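# Fork the unscrewed switch into the yellow-taped rack rails

## Task

With the fork, carry the unscrewed switch to the rack and set it on the pair of rails marked with yellow tape, slid all the way in. The rack is loose on the table: it may tilt only a little (more counts as failure), and it must finish in its original spot.

## Robot and tools

Robot: one six-joint arm (Elite-style, UR-like chain: shoulder pan, shoulder lift, elbow, wrist 1, wrist 2, wrist 3), base at (0, 0, +0.094) m in the scene frame, slightly tilted. It carries a rigid steel lifting fork with no motor or sensor, so no call has a gripper value. Two flat blades, 240 mm long, 30 mm wide, 8 mm thick and 110 mm apart, point along the tool point's -y axis. The loaded faces look along -z, so the blades are level when tool +z points straight down. If the blades droop toward their noses the load slides off. The tool point sits between the tines at mid-blade on the load face. The blade tips are 120 mm from it toward -y and the upright back legs 120 mm toward +y. A block about 10 cm long juts from the last joint's axis toward the fork's -y and turns with it. Load is held only by gravity and friction. A heavier load makes the tool sag lower and tilt, so compare the reported pose with what you sent and correct it.

Frame: everything is in the scene frame. The origin is on the table top under the base, +z is up, and +y is to the left when facing +x. Offsets use these axes, and a rotation turns about the Hand target's position.

execute_actions(actions, cameras): actions is a list of actions. Each action is a table of up to 15 rows, one row per 1/30 s step. A shorter table repeats its last row to fill 15 steps. Each row has 6 numbers in [-1, 1]: dx, dy, dz, rx, ry, rz. This is an offset, not a pose. Every row counts from the Hand target at the start of that action, not from the previous row. 1.0 equals 0.6 m or 180 degrees, and rx, ry, rz form one rotation vector. Each new action starts from the current Hand target, so sending the same offset twice moves twice as far. A translation longer than 1.0 may be shortened along its line. Send an empty list to get camera images and the scene number. cameras takes names (cam_head_left, cam_head_right, cam_wrist), ["all"], or []. Any unknown name voids the call.

move(target, speed, blend, blocking, cameras): target is one 6-number row, or a list of up to 15 rows. It uses the same scale as above and is an offset from the Hand target. In a list, every row counts from that same starting Hand target. speed is in m/s, from 0.002 to 3.2, default 0.25; rotation is capped at twice that in rad/s. Give one value or one per target. blend is in metres and rounds corners of a list; 0 means stop at each point. The path takes at least 0.5 s, and the whole list shares 10 s. The path does not avoid obstacles. The tool point lags and can overshoot, especially fast or near full stretch. Keep paths away from the base, which can flip the shoulder posture. The result adds a move: line: done (within 3 mm and 2 degrees), off_target, moving, held or fault, plus limits such as paced (pose clipped) or held (steps withheld). Neither done nor off_target tells you about contact. blocking=false returns after about 0.5 s while the motion continues.

wait(seconds 0 to 10) lets time run, or lets a running move go on. stop brakes the current move, and braking needs some distance. zoom_image(camera, region [x0, y0, x1, y1] in pixels, at most 504 by 504) enlarges part of the latest picture from that camera. read_manual returns licence text only. finished_scene(scene) ends the scene for good. The goal must still hold once the robot stops acting.

Control details: the commanded orientation is clipped each step to within 32 degrees of the measured one. Motion follows commands about 0.15 s late. The Hand target line is your last command after clipping, and later offsets count from it. The tool point often rests short of it. A fresh action, even all zeros, asks for it again, or you can send the missing distance. To end a push, command the target back past the tool point. Joint speed caps are 2.09/2.09/2.62/3.14/3.14/3.14 rad/s.

Results: end_effector_position (m) and end_effector_quat_wxyz, velocities in m/s and rad/s, joint positions, and joint torques. Torques are total drive output, include gravity, and are noisy and offset; positive means toward a larger joint angle. Joint velocities reading "within noise" means the arm is at rest. Printed poses may be off by a few centimetres. Cameras are cam_head_left, cam_head_right and cam_wrist, each 672x504, and the calibrations given are approximate.

Avoid: the arm is stiff, so aiming even slightly beyond a firm contact can fault it. Contact torque at joint limits (293, 293, 133, 49.8, 49.8, 49.8 N m) or about 150 N of force on the arm or load triggers a 10 s stop. Faster moves hit harder. Holding loads, stretching out, or pushing at unreachable poses heats motors; a MOTOR HOT line appears at 70 °C, and 85 °C brakes the arm for 30 to 60 s. Don't drop the switch, release it while moving, slam it, or let anything leave the table. Push gently so the unfixed rack is neither tipped nor shifted. Occasional disturbances may nudge loose objects. Less time, smooth motion and low effort all help.

Each tool is called after "Request:" by a JSON object that holds its "name" and its "arguments", one argument or row to a line.

## Session

Request:
{"name": "execute_actions", "arguments": {
  "actions": []
}}

Scene clock: 0.00 s.
end_effector_position=(+0.6600, +0.2529, +0.3169) end_effector_quat_wxyz=(+0.049, +0.971, +0.235, +0.002)
Joint positions: [3.144 -1.402 1.911 -2.097 -1.658 1.049]
Joint velocities: within noise
Joint torques (N m): no reading
Hand target: +0.6600, +0.2529, +0.3169; +0.049, +0.971, +0.235, +0.002

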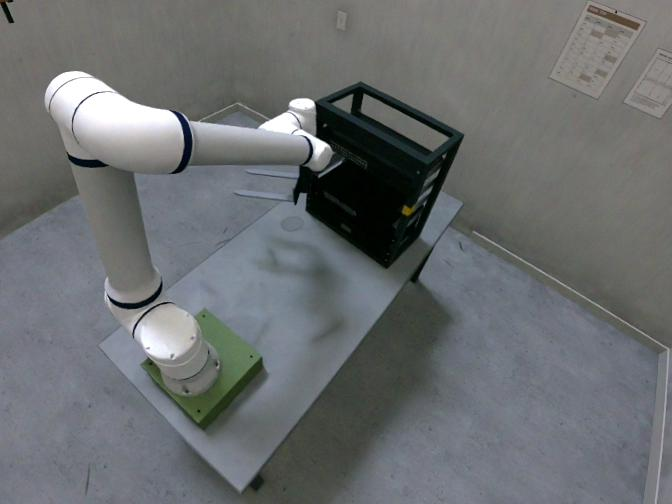

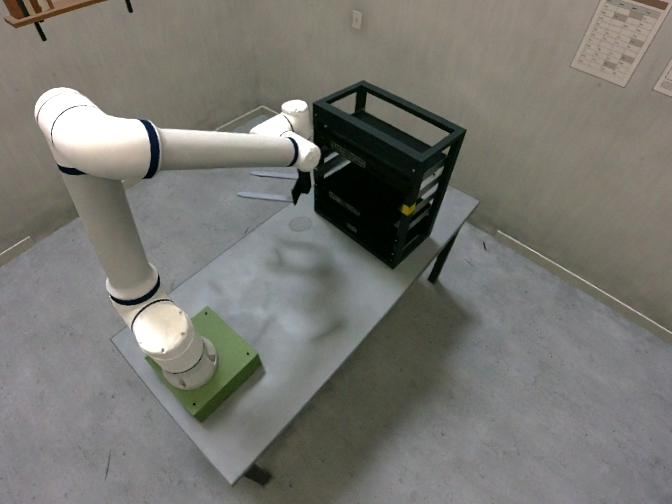

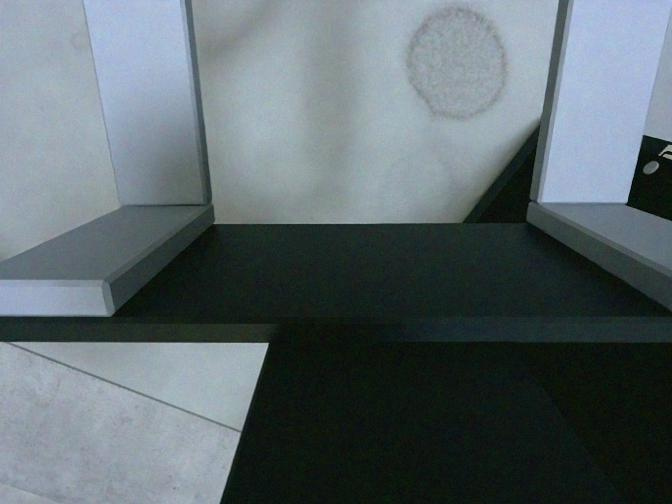

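Request:
{"name": "zoom_image", "arguments": {
  "camera": "cam_head_left",
  "region": [220, 60, 480, 280]
}}

Request:
{"name": "zoom_image", "arguments": {
  "camera": "cam_head_right",
  "region": [220, 60, 480, 280]
}}

Scaled by 1.938.

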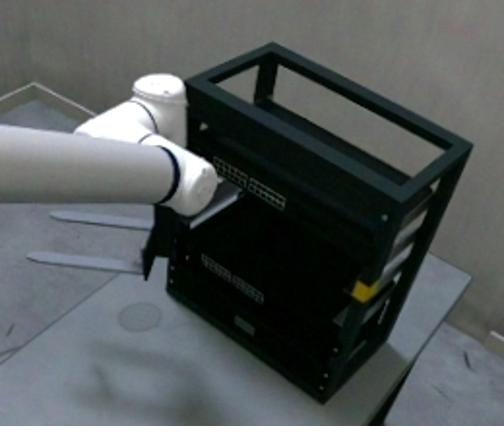

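Scaled by 1.938.

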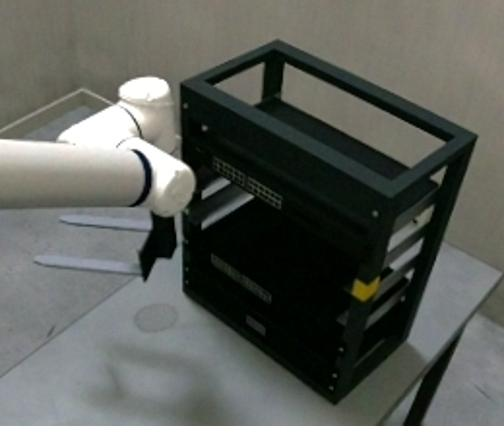

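Request:
{"name": "move", "arguments": {
  "target": [-0.1333, -0.4217, 0.2217, 0.0274, -0.0253, -0.6505],
  "speed": 0.5,
  "cameras": ["all"]
}}

Scene clock: 74.43 s.
end_effector_position=(+0.5800, -0.0001, +0.4499) end_effector_quat_wxyz=(+0.000, +0.708, -0.707, +0.000)
Joint positions: [2.761 -2.042 2.206 -1.72 -1.57 2.713]
Joint torques (N m): [10.39 -28.11 -101.06 -4.94 -1.85 3.52]
Hand target: +0.5800, -0.0001, +0.4499; +0.000, +0.708, -0.707, +0.000
Off the commanded pose: 0.000 m, 0 deg.
move: done
camera_calibration:
cam_wrist: T_world_to_cam=[[-0.0116522, -0.999565, -0.0270906, 0.0284005], [-0.938063, 0.00154536, 0.34646, 0.259611], [-0.346268, 0.0294497, -0.937673, 0.717035], [0, 0, 0, 1]] pos_world=[0.492149, 0.00687042, 0.583169]

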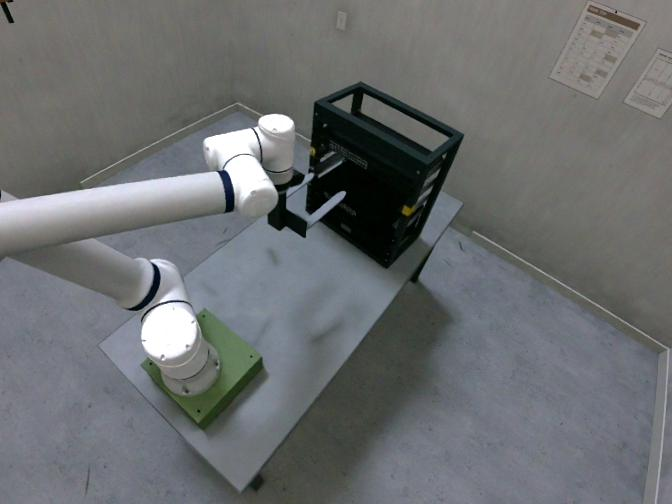

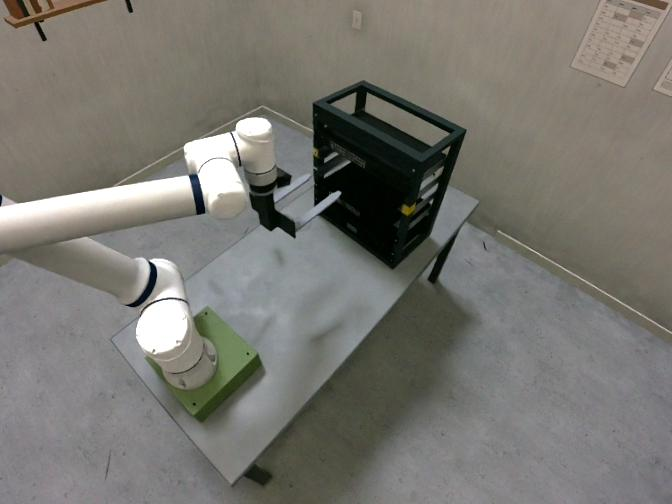

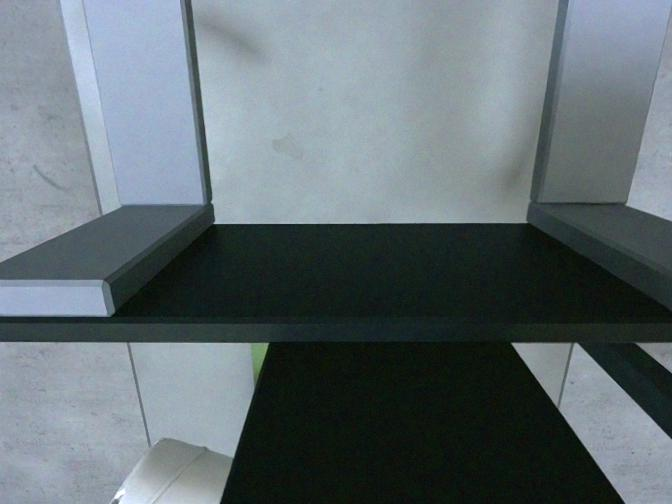

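Request:
{"name": "zoom_image", "arguments": {
  "camera": "cam_head_right",
  "region": [300, 70, 480, 280]
}}

Request:
{"name": "move", "arguments": {
  "target": [0.005, 0, -0.02, 0, -0.5, 0],
  "speed": 0.5,
  "cameras": ["cam_wrist", "cam_head_left"]
}}

Scaled by 2.400.

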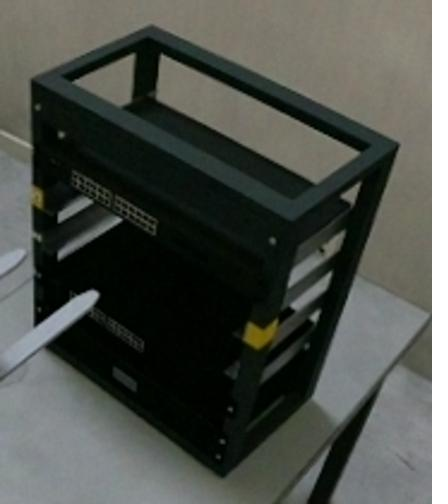

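Scene clock: 78.70 s.
end_effector_position=(+0.5781, +0.0022, +0.4446) end_effector_quat_wxyz=(-0.291, +0.649, -0.642, +0.285)
Joint positions: [2.431 -2.212 2.816 -2.832 -1.027 2.567]
Joint torques (N m): [9.48 -6.54 -92.13 -7.35 1.06 -2.24]
Hand target: +0.5781, +0.0022, +0.4446; -0.291, +0.649, -0.642, +0.285 (not the last commanded pose)
Off the commanded pose: 0.009 m, 42 deg.
move: held (a check stopped the path); limits=held
pose unreachable: on one or more control steps of this call, first in action 0 (counted from 0), an arm could not follow its commanded pose, so it was not sent that pose on those steps. It may still have moved: this result reports where it is.
cause: moving toward the commanded pose would bring two parts of the arm too close to each other (joints 2 (shoulder lift) and 3 (elbow) lie between them).
camera_calibration:
cam_wrist: T_world_to_cam=[[0.0237854, -0.999203, -0.0320698, 0.0121807], [-0.884276, -0.00606347, -0.466925, 0.590142], [0.466359, 0.0394646, -0.883715, 0.217656], [0, 0, 0, 1]] pos_world=[0.420053, 0.00715956, 0.468288]
Images, in order (width x height): cam_head_left 672x504, cam_wrist 672x504.

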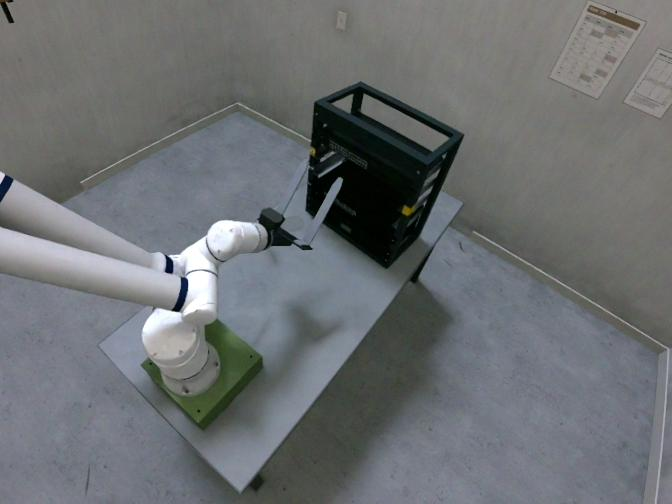

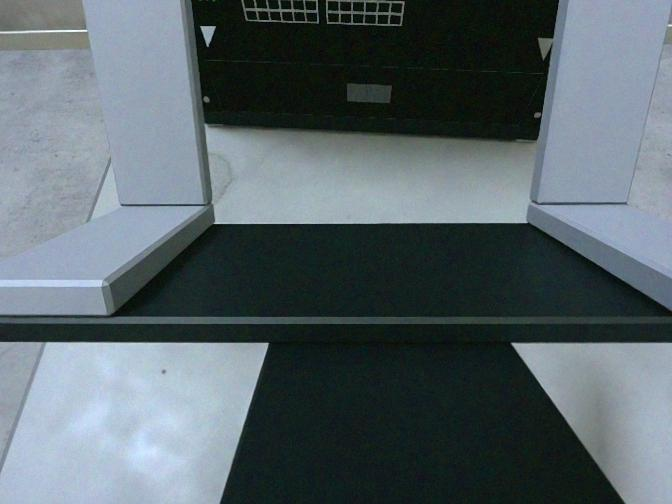

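Request:
{"name": "move", "arguments": {
  "target": [0.203, -0.004, 0.259, 0, -0.1194, 0],
  "speed": 0.4,
  "cameras": ["cam_wrist", "cam_head_left", "cam_head_right"]
}}

Scene clock: 99.30 s.
end_effector_position=(+0.6998, -0.0002, +0.6000) end_effector_quat_wxyz=(-0.406, +0.585, -0.577, +0.401)
Joint positions: [2.676 -1.687 2.586 -3.619 -1.082 2.941]
Joint torques (N m): [10.57 -18.12 -74.95 -11.8 -0.86 3.12]
Hand target: +0.6999, -0.0002, +0.6000; -0.406, +0.585, -0.577, +0.401
Off the commanded pose: 0.000 m, 0 deg.
move: done
camera_calibration:
cam_wrist: T_world_to_cam=[[0.0339387, -0.999202, -0.021061, -0.00182871], [-0.65198, -0.00616352, -0.758211, 0.782597], [0.757476, 0.039464, -0.651669, -0.0446819], [0, 0, 0, 1]] pos_world=[0.544145, 0.00475963, 0.564217]

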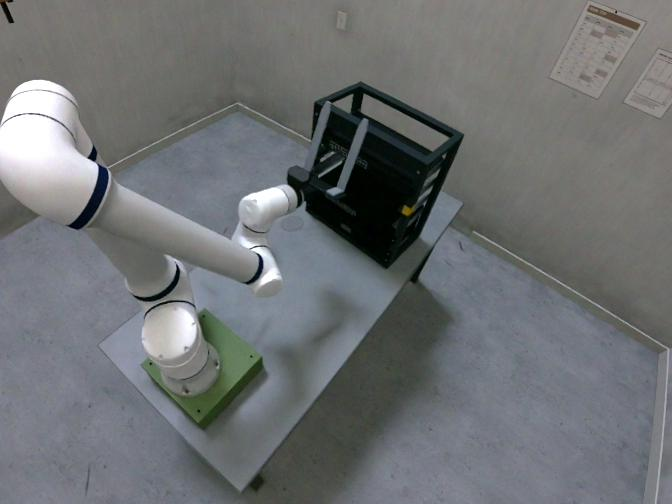

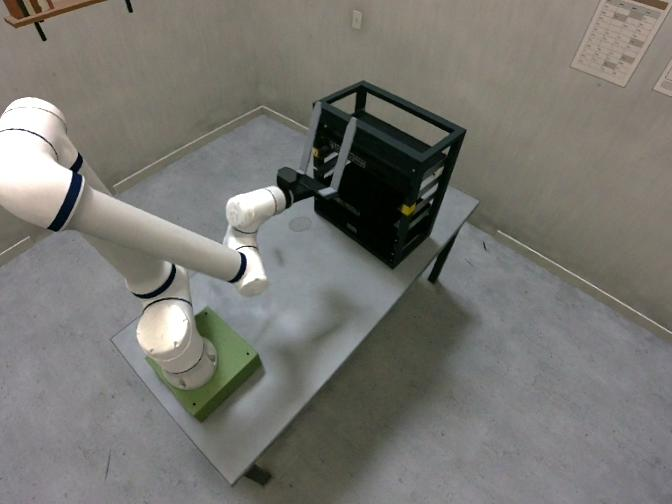

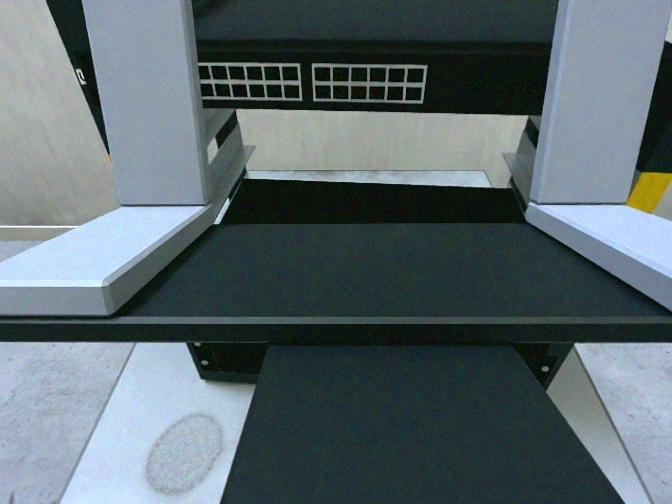

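Request:
{"name": "move", "arguments": {
  "target": [0, 0.35, 0, 0, 0, 0],
  "speed": 0.4,
  "cameras": ["cam_wrist"]
}}

Request:
{"name": "zoom_image", "arguments": {
  "camera": "cam_wrist",
  "region": [190, 0, 560, 225]
}}

Request:
{"name": "move", "arguments": {
  "target": [0, 0, 0.25, 0, 0, 0],
  "speed": 0.4,
  "cameras": ["cam_wrist"]
}}

Request:
{"name": "zoom_image", "arguments": {
  "camera": "cam_wrist",
  "region": [190, 0, 560, 225]
}}

Scene clock: 110.00 s.
end_effector_position=(+0.6998, +0.2097, +0.6000) end_effector_quat_wxyz=(-0.406, +0.585, -0.577, +0.401)
Joint positions: [3.252 -1.575 2.488 -3.685 -1.616 3.166]
Joint torques (N m): [8.8 -26.63 -74.2 -12.53 -2.57 3.34]
Hand target: +0.6999, +0.2098, +0.6000; -0.406, +0.585, -0.577, +0.401
Off the commanded pose: 0.000 m, 0 deg.
move: done
camera_calibration:
cam_wrist: T_world_to_cam=[[0.0340193, -0.999198, -0.0211186, 0.207889], [-0.651872, -0.00616691, -0.758304, 0.783809], [0.757565, 0.0395636, -0.651559, -0.0531621], [0, 0, 0, 1]] pos_world=[0.544145, 0.214659, 0.564117]
Images, in order (width x height): cam_wrist 672x504.

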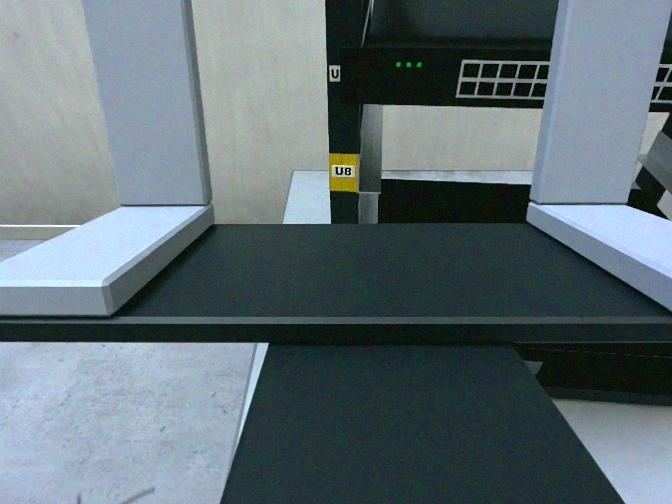

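Scaled by 1.362.

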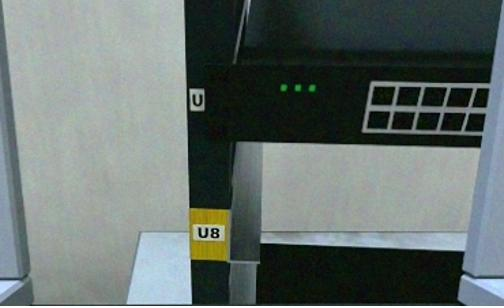

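Scene clock: 111.23 s.
end_effector_position=(+0.6999, +0.2098, +0.7499) end_effector_quat_wxyz=(-0.406, +0.585, -0.577, +0.401)
Joint positions: [3.249 -1.813 2.334 -3.293 -1.613 3.165]
Joint torques (N m): [-21.04 -46.96 -94.78 -7.49 1.61 -1.8]
Hand target: +0.6999, +0.2098, +0.7500; -0.406, +0.585, -0.577, +0.401
Off the commanded pose: 0.000 m, 0 deg.
move: done
camera_calibration:
cam_wrist: T_world_to_cam=[[0.033879, -0.999203, -0.0211286, 0.211239], [-0.651768, -0.00606229, -0.758394, 0.897464], [0.757661, 0.0394645, -0.651454, 0.044397], [0, 0, 0, 1]] pos_world=[0.544144, 0.21476, 0.714017]
Images, in order (width x height): cam_wrist 672x504.

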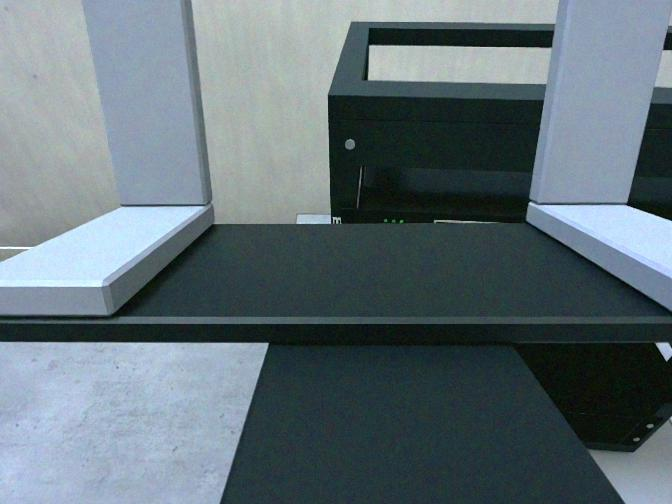

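Scaled by 1.362.

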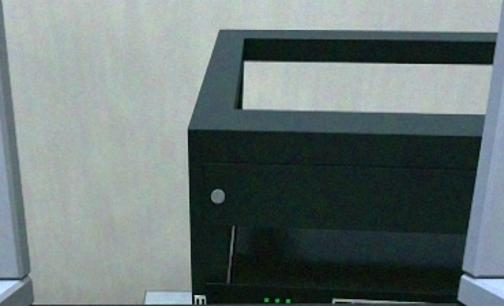

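Request:
{"name": "move", "arguments": {
  "target": [0, -0.72, 0, 0, 0, 0],
  "speed": 0.5,
  "cameras": ["cam_wrist"]
}}

Request:
{"name": "zoom_image", "arguments": {
  "camera": "cam_wrist",
  "region": [190, 0, 560, 225]
}}

Request:
{"name": "move", "arguments": {
  "target": [0, 0, -0.25, 0, 0, 0],
  "speed": 0.4,
  "cameras": ["cam_wrist"]
}}

Request:
{"name": "zoom_image", "arguments": {
  "camera": "cam_wrist",
  "region": [190, 0, 560, 225]
}}

Scene clock: 117.27 s.
end_effector_position=(+0.6998, -0.2221, +0.7500) end_effector_quat_wxyz=(-0.406, +0.585, -0.577, +0.401)
Joint positions: [2.229 -1.84 2.333 -3.031 -0.689 2.66]
Joint torques (N m): [-23.15 -14.27 -93.45 -5.11 5.54 -2.14]
Hand target: +0.6999, -0.2222, +0.7500; -0.406, +0.585, -0.577, +0.401
Off the commanded pose: 0.000 m, 0 deg.
move: done
camera_calibration:
cam_wrist: T_world_to_cam=[[0.0337389, -0.999207, -0.0211399, -0.220231], [-0.651771, -0.00596245, -0.758392, 0.894943], [0.757665, 0.0393657, -0.651456, 0.0614846], [0, 0, 0, 1]] pos_world=[0.544144, -0.21714, 0.714117]
Images, in order (width x height): cam_wrist 672x504.

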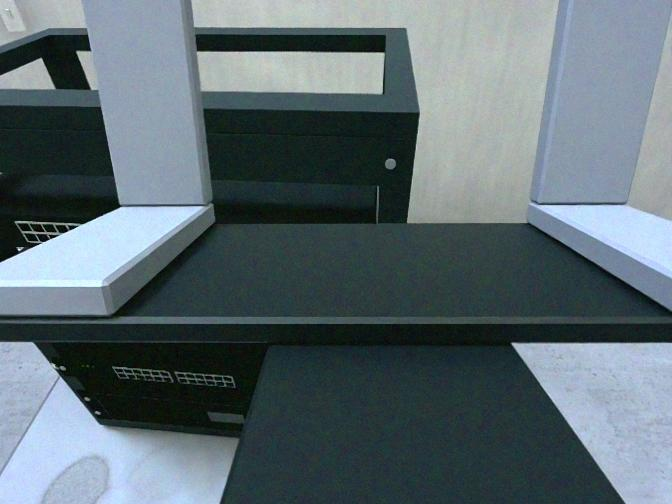

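Scaled by 1.362.

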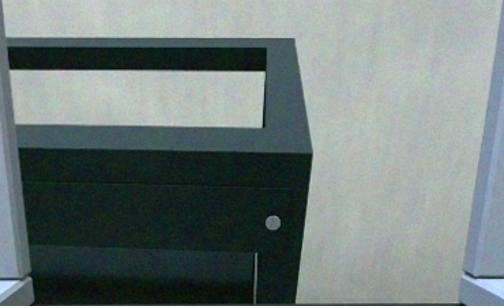

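Scene clock: 118.57 s.
end_effector_position=(+0.6999, -0.2222, +0.6001) end_effector_quat_wxyz=(-0.406, +0.585, -0.577, +0.401)
Joint positions: [2.226 -1.612 2.496 -3.419 -0.687 2.657]
Joint torques (N m): [10.76 -27.05 -48.73 -10.6 1.67 3.1]
Hand target: +0.6999, -0.2222, +0.6000; -0.406, +0.585, -0.577, +0.401
Off the commanded pose: 0.000 m, 0 deg.
move: done
camera_calibration:
cam_wrist: T_world_to_cam=[[0.0339406, -0.999202, -0.021057, -0.223655], [-0.651873, -0.00616231, -0.758303, 0.781222], [0.757568, 0.0394638, -0.651562, -0.0360311], [0, 0, 0, 1]] pos_world=[0.544145, -0.21724, 0.564217]
Images, in order (width x height): cam_wrist 672x504.

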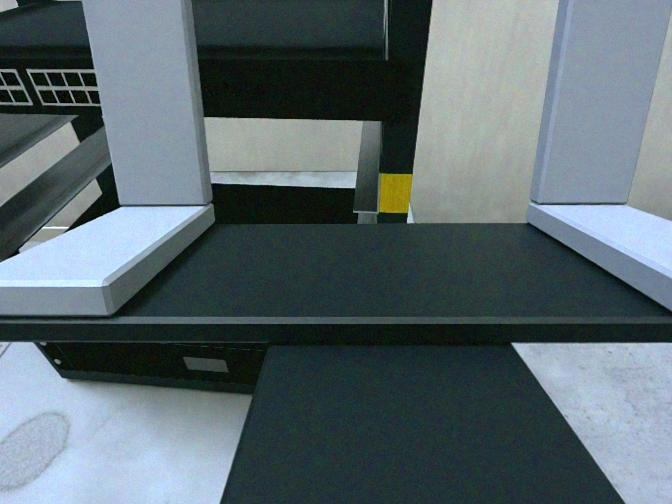

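Scaled by 1.362.

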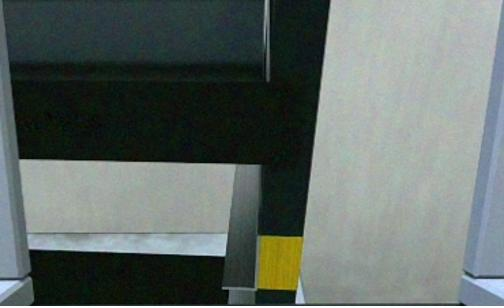

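Request:
{"name": "execute_actions", "arguments": {
  "actions": [],
  "cameras": ["all"]
}}

Request:
{"name": "zoom_image", "arguments": {
  "camera": "cam_head_left",
  "region": [300, 70, 470, 280]
}}

Request:
{"name": "zoom_image", "arguments": {
  "camera": "cam_head_right",
  "region": [300, 70, 470, 280]
}}

Scene clock: 196.13 s.
end_effector_position=(+0.6999, -0.2222, +0.6000) end_effector_quat_wxyz=(-0.406, +0.585, -0.577, +0.401)
Joint positions: [2.226 -1.612 2.496 -3.42 -0.687 2.657]
Joint velocities: within noise
Joint torques (N m): [10.7 -23.34 -49.2 -10.16 1.09 3.31]
Hand target: +0.6999, -0.2222, +0.6000; -0.406, +0.585, -0.577, +0.401
Off the commanded pose: 0.000 m, 0 deg.
camera_calibration:
cam_wrist: T_world_to_cam=[[0.033877, -0.999203, -0.0211326, -0.223578], [-0.651875, -0.00606351, -0.758302, 0.781244], [0.757569, 0.0394648, -0.651561, -0.0360319], [0, 0, 0, 1]] pos_world=[0.544145, -0.21724, 0.564217]

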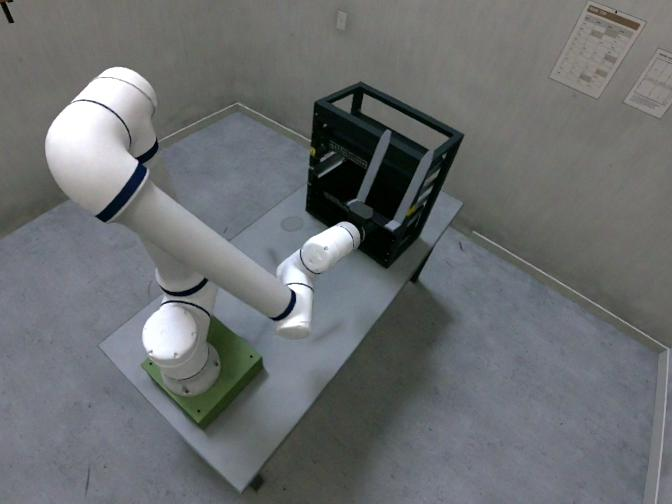

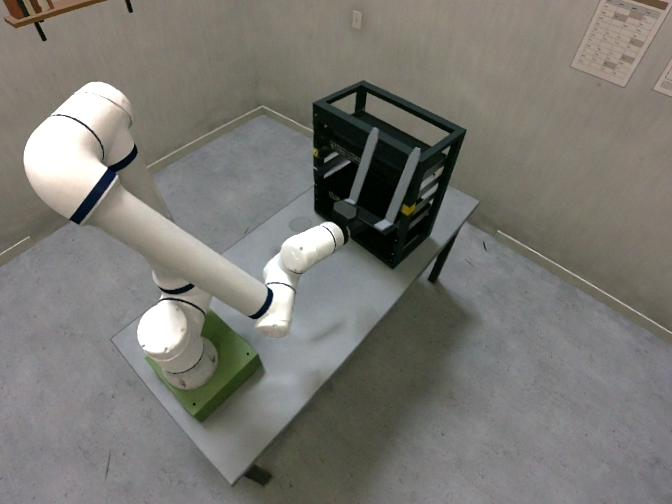

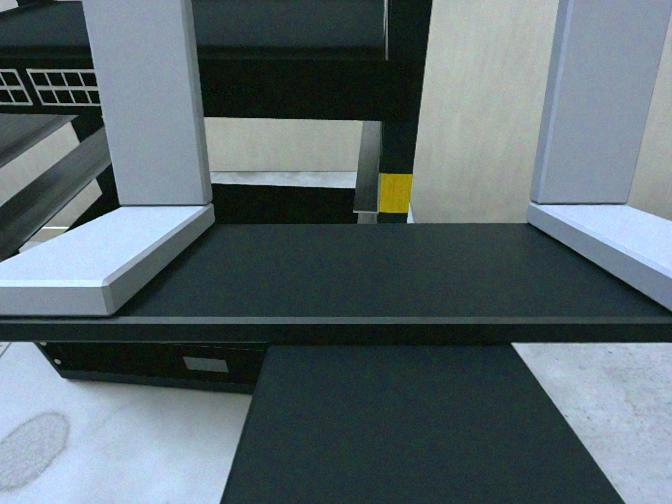

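Scaled by 2.400.

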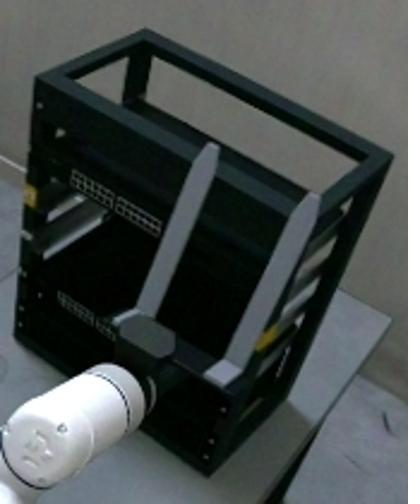

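Scaled by 2.400.

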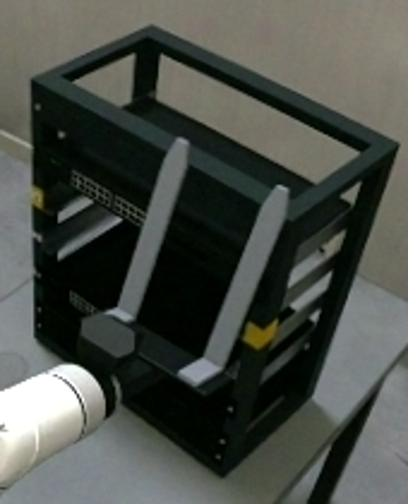

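Request:
{"name": "move", "arguments": {
  "target": [-0.073, 0.337, -0.252, 0, -0.194, -0.02],
  "speed": 0.4,
  "cameras": ["cam_wrist"]
}}

Request:
{"name": "zoom_image", "arguments": {
  "camera": "cam_wrist",
  "region": [190, 0, 560, 225]
}}

Scene clock: 264.40 s.
end_effector_position=(+0.6560, -0.0201, +0.4488) end_effector_quat_wxyz=(+0.548, -0.419, +0.446, -0.570)
Joint positions: [2.723 -0.687 2.392 -5.107 -1.17 3.262]
Joint torques (N m): [11.67 -63.73 -8.18 -6.67 -3.13 3.41]
Hand target: +0.6561, -0.0200, +0.4488; +0.548, -0.419, +0.446, -0.570
Off the commanded pose: 0.000 m, 0 deg.
move: done
camera_calibration:
cam_wrist: T_world_to_cam=[[-0.0190172, -0.999684, -0.0164226, 0.00931551], [-0.100046, 0.0182458, -0.994816, 0.383841], [0.994801, -0.0172756, -0.100361, -0.51355], [0, 0, 0, 1]] pos_world=[0.549459, -0.00656281, 0.330463]
Images, in order (width x height): cam_wrist 672x504.

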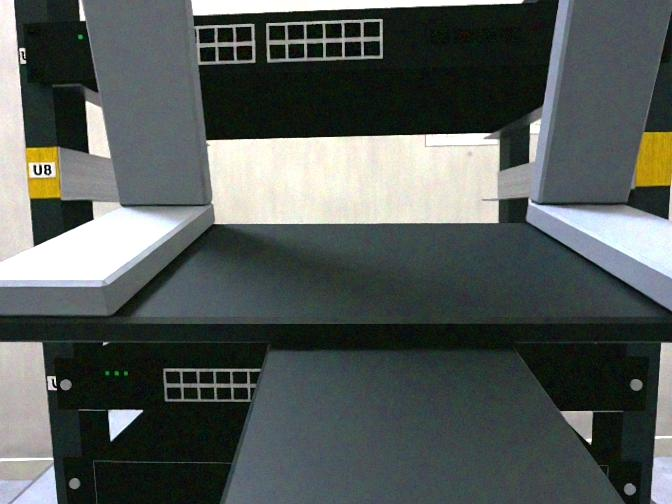

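Scaled by 1.362.

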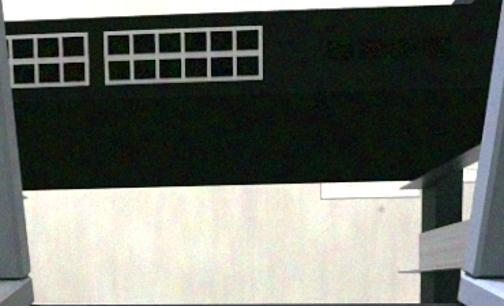

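Request:
{"name": "move", "arguments": {
  "target": [
    [0.14, 0.0167, 0.085, 0.0171, 0.29, -0.002],
    [0.0527, 0.0318, -0.0398, 0.0342, 0.5796, -0.0037]
  ],
  "speed": 0.45,
  "blend": [0.03, 0],
  "cameras": ["all"]
}}

Request:
{"name": "zoom_image", "arguments": {
  "camera": "cam_head_left",
  "region": [230, 70, 470, 280]
}}

Request:
{"name": "zoom_image", "arguments": {
  "camera": "cam_head_right",
  "region": [230, 70, 470, 280]
}}

Scene clock: 302.70 s.
end_effector_position=(+0.6877, -0.0010, +0.4250) end_effector_quat_wxyz=(+0.000, +0.679, -0.734, +0.000)
Joint positions: [2.869 -1.81 2.111 -1.857 -1.569 2.901]
Joint torques (N m): [10.23 -21.8 -98.76 -5.19 -2.01 3.5]
Hand target: +0.6877, -0.0010, +0.4250; +0.000, +0.679, -0.734, +0.000
Off the commanded pose: 0.000 m, 0 deg.
move: done
camera_calibration:
cam_wrist: T_world_to_cam=[[-0.0908819, -0.995511, -0.0264347, 0.0822749], [-0.934996, 0.0761596, 0.346384, 0.367228], [-0.342816, 0.0561964, -0.93772, 0.728679], [0, 0, 0, 1]] pos_world=[0.600636, 0.0129884, 0.558271]

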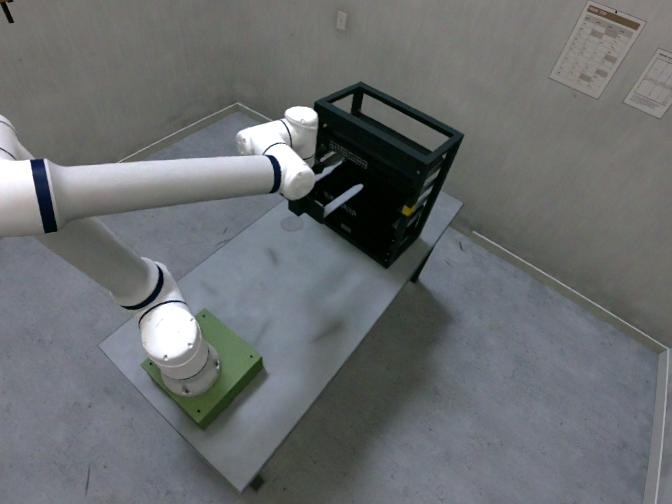

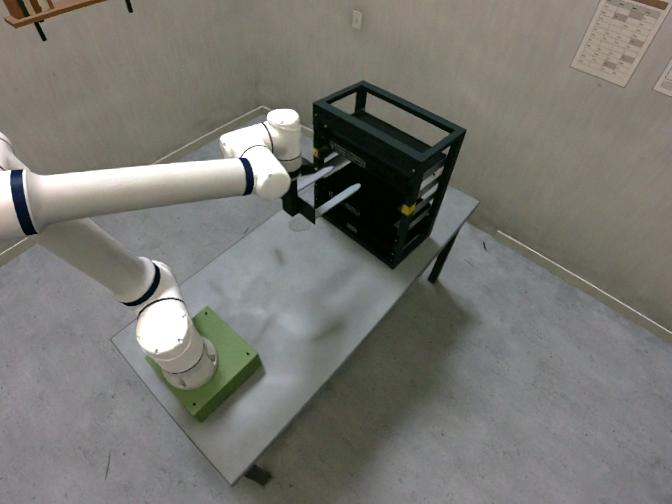

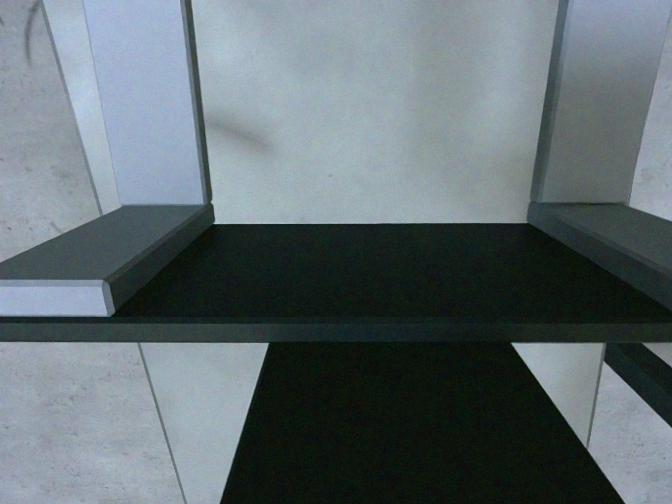

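Scaled by 2.100.

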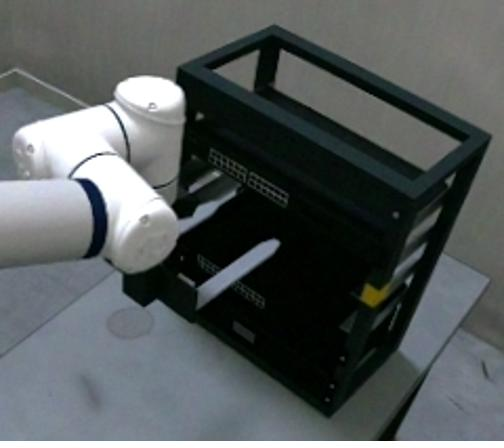

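Scaled by 2.100.

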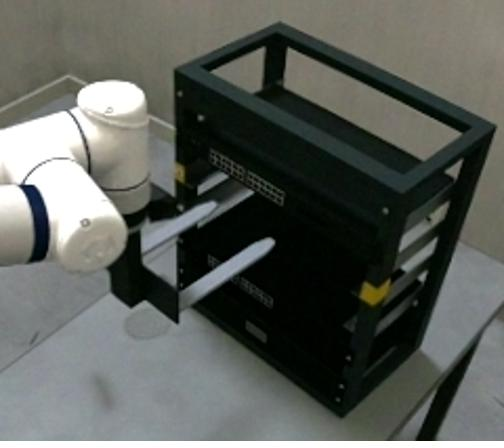

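Request:
{"name": "move", "arguments": {
  "target": [0.3572, -0.0281, 0, 0, 0, 0],
  "speed": 0.2,
  "cameras": ["all"]
}}

Request:
{"name": "zoom_image", "arguments": {
  "camera": "cam_head_left",
  "region": [230, 70, 470, 280]
}}

Request:
{"name": "zoom_image", "arguments": {
  "camera": "cam_head_right",
  "region": [230, 70, 470, 280]
}}

Scene clock: 322.37 s.
end_effector_position=(+0.9018, -0.0178, +0.4250) end_effector_quat_wxyz=(+0.000, +0.679, -0.734, +0.000)
Joint positions: [2.939 -1.437 1.765 -1.884 -1.568 2.971]
Joint torques (N m): [10.55 -60.73 -97.84 -5.03 -2.03 3.42]
Hand target: +0.9020, -0.0178, +0.4250; +0.000, +0.679, -0.734, +0.000
Off the commanded pose: 0.000 m, 0 deg.
move: done
camera_calibration:
cam_wrist: T_world_to_cam=[[-0.0908901, -0.995511, -0.0264149, 0.0850037], [-0.934919, 0.0761616, 0.346592, 0.568511], [-0.343024, 0.0561975, -0.937644, 0.803147], [0, 0, 0, 1]] pos_world=[0.814737, -0.00381155, 0.55827]

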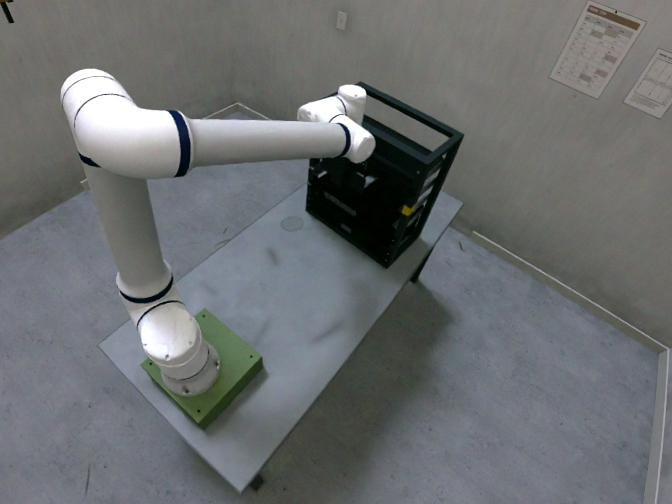

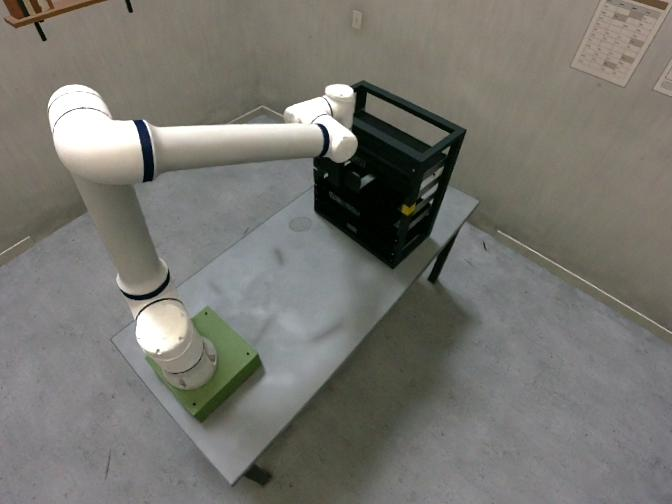

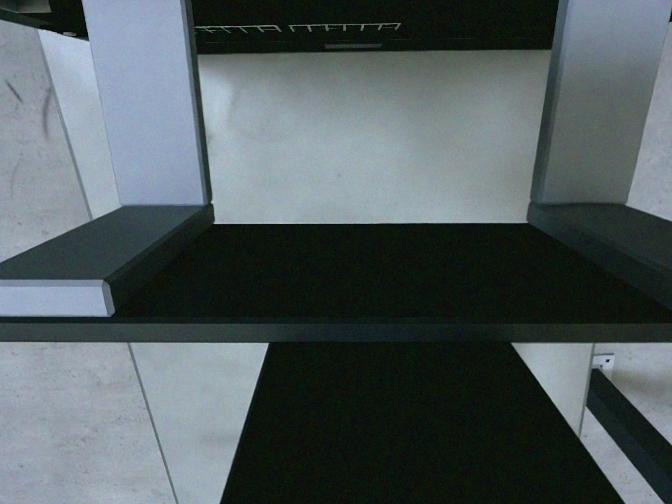

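Scaled by 2.100.

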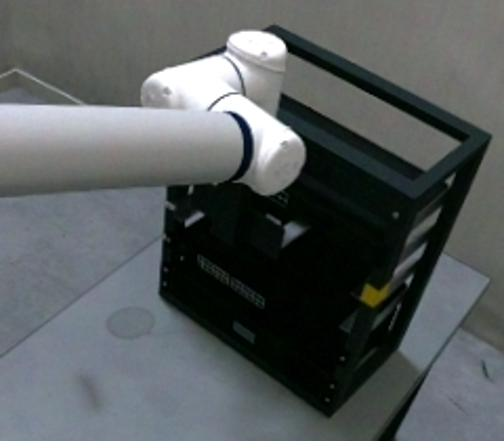

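Scaled by 2.100.

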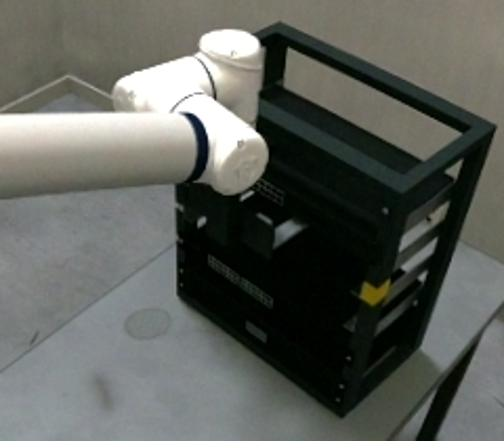

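Request:
{"name": "move", "arguments": {
  "target": [0, 0, 0.0133, 0, 0, 0],
  "speed": 0.05
}}

Request:
{"name": "move", "arguments": {
  "target": [0, 0, 0.005, 0, 0, 0],
  "speed": 0.03
}}

Request:
{"name": "move", "arguments": {
  "target": [0, 0, 0.005, 0, 0, 0],
  "speed": 0.03
}}

Scene clock: 327.67 s.
end_effector_position=(+0.9020, -0.0178, +0.4327) end_effector_quat_wxyz=(+0.000, +0.679, -0.734, +0.000)
Joint positions: [2.939 -1.441 1.755 -1.871 -1.568 2.971]
Joint torques (N m): [0.39 -90.53 -99.19 -5.22 -2.07 1.27]
Hand target: +0.9020, -0.0178, +0.4329; +0.000, +0.679, -0.734, +0.000
Off the commanded pose: 0.000 m, 0 deg.
move: done

Scene clock: 328.37 s.
end_effector_position=(+0.9020, -0.0178, +0.4358) end_effector_quat_wxyz=(+0.000, +0.679, -0.734, +0.000)
Joint positions: [2.939 -1.442 1.751 -1.865 -1.568 2.971]
Joint torques (N m): [-10.79 -89.84 -98.28 -5.24 -2.06 -1.3]
Hand target: +0.9020, -0.0178, +0.4359; +0.000, +0.679, -0.734, +0.000
Off the commanded pose: 0.000 m, 0 deg.
move: done

Scene clock: 329.07 s.
end_effector_position=(+0.9020, -0.0178, +0.4387) end_effector_quat_wxyz=(+0.000, +0.679, -0.734, +0.000)
Joint positions: [2.939 -1.444 1.747 -1.86 -1.568 2.971]
Joint torques (N m): [-15.34 -95.13 -104.5 -6.21 -1.86 -1.52]
Hand target: +0.9020, -0.0178, +0.4389; +0.000, +0.679, -0.734, +0.000
Off the commanded pose: 0.000 m, 0 deg.
move: done

Request:
{"name": "move", "arguments": {
  "target": [0, 0, 0.004, 0, 0, 0],
  "speed": 0.03
}}

Request:
{"name": "move", "arguments": {
  "target": [0, 0, 0.004, 0, 0, 0],
  "speed": 0.03,
  "cameras": ["all"]
}}

Request:
{"name": "zoom_image", "arguments": {
  "camera": "cam_head_right",
  "region": [300, 90, 470, 240]
}}

Scene clock: 332.80 s.
end_effector_position=(+0.9020, -0.0178, +0.4411) end_effector_quat_wxyz=(+0.000, +0.679, -0.734, +0.000)
Joint positions: [2.939 -1.445 1.744 -1.856 -1.568 2.971]
Joint torques (N m): [-15.94 -112.32 -123.61 -11.17 -0.03 -1.69]
Hand target: +0.9020, -0.0178, +0.4413; +0.000, +0.679, -0.734, +0.000
Off the commanded pose: 0.000 m, 0 deg.
move: done

Scene clock: 333.50 s.
end_effector_position=(+0.9020, -0.0178, +0.4436) end_effector_quat_wxyz=(+0.000, +0.679, -0.734, +0.000)
Joint positions: [2.939 -1.446 1.741 -1.851 -1.568 2.971]
Joint torques (N m): [-14.98 -125.64 -143.19 -18.68 -0.02 -1.39]
Hand target: +0.9020, -0.0178, +0.4437; +0.000, +0.679, -0.734, +0.000
Off the commanded pose: 0.000 m, 0 deg.
move: done
camera_calibration:
cam_wrist: T_world_to_cam=[[-0.0908901, -0.995511, -0.0264149, 0.0855159], [-0.934919, 0.0761616, 0.346592, 0.562217], [-0.343024, 0.0561975, -0.937644, 0.82075], [0, 0, 0, 1]] pos_world=[0.814937, -0.00381155, 0.57697]

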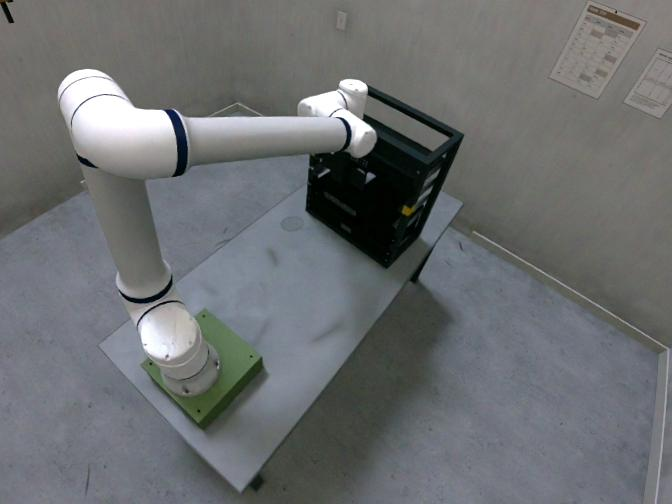

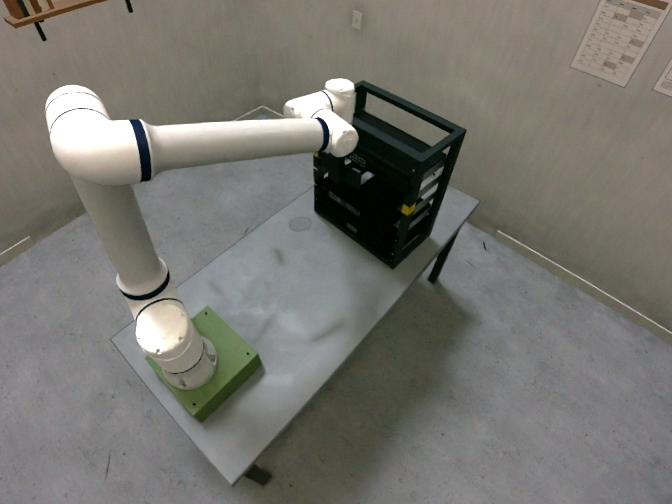

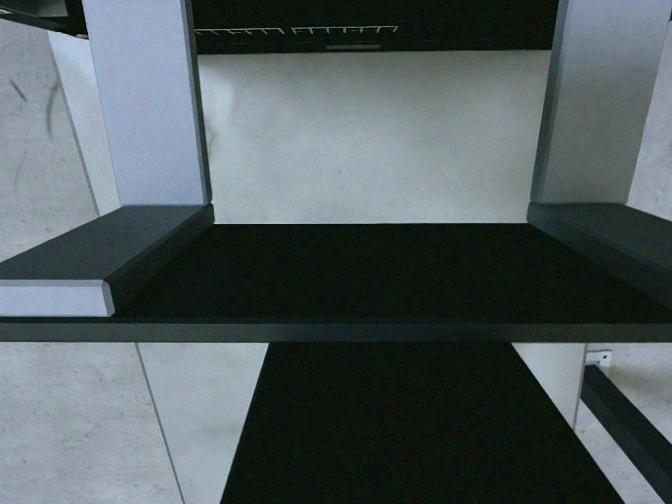

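Scaled by 2.965.

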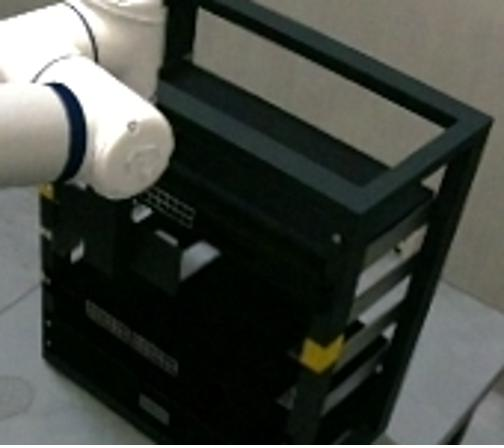

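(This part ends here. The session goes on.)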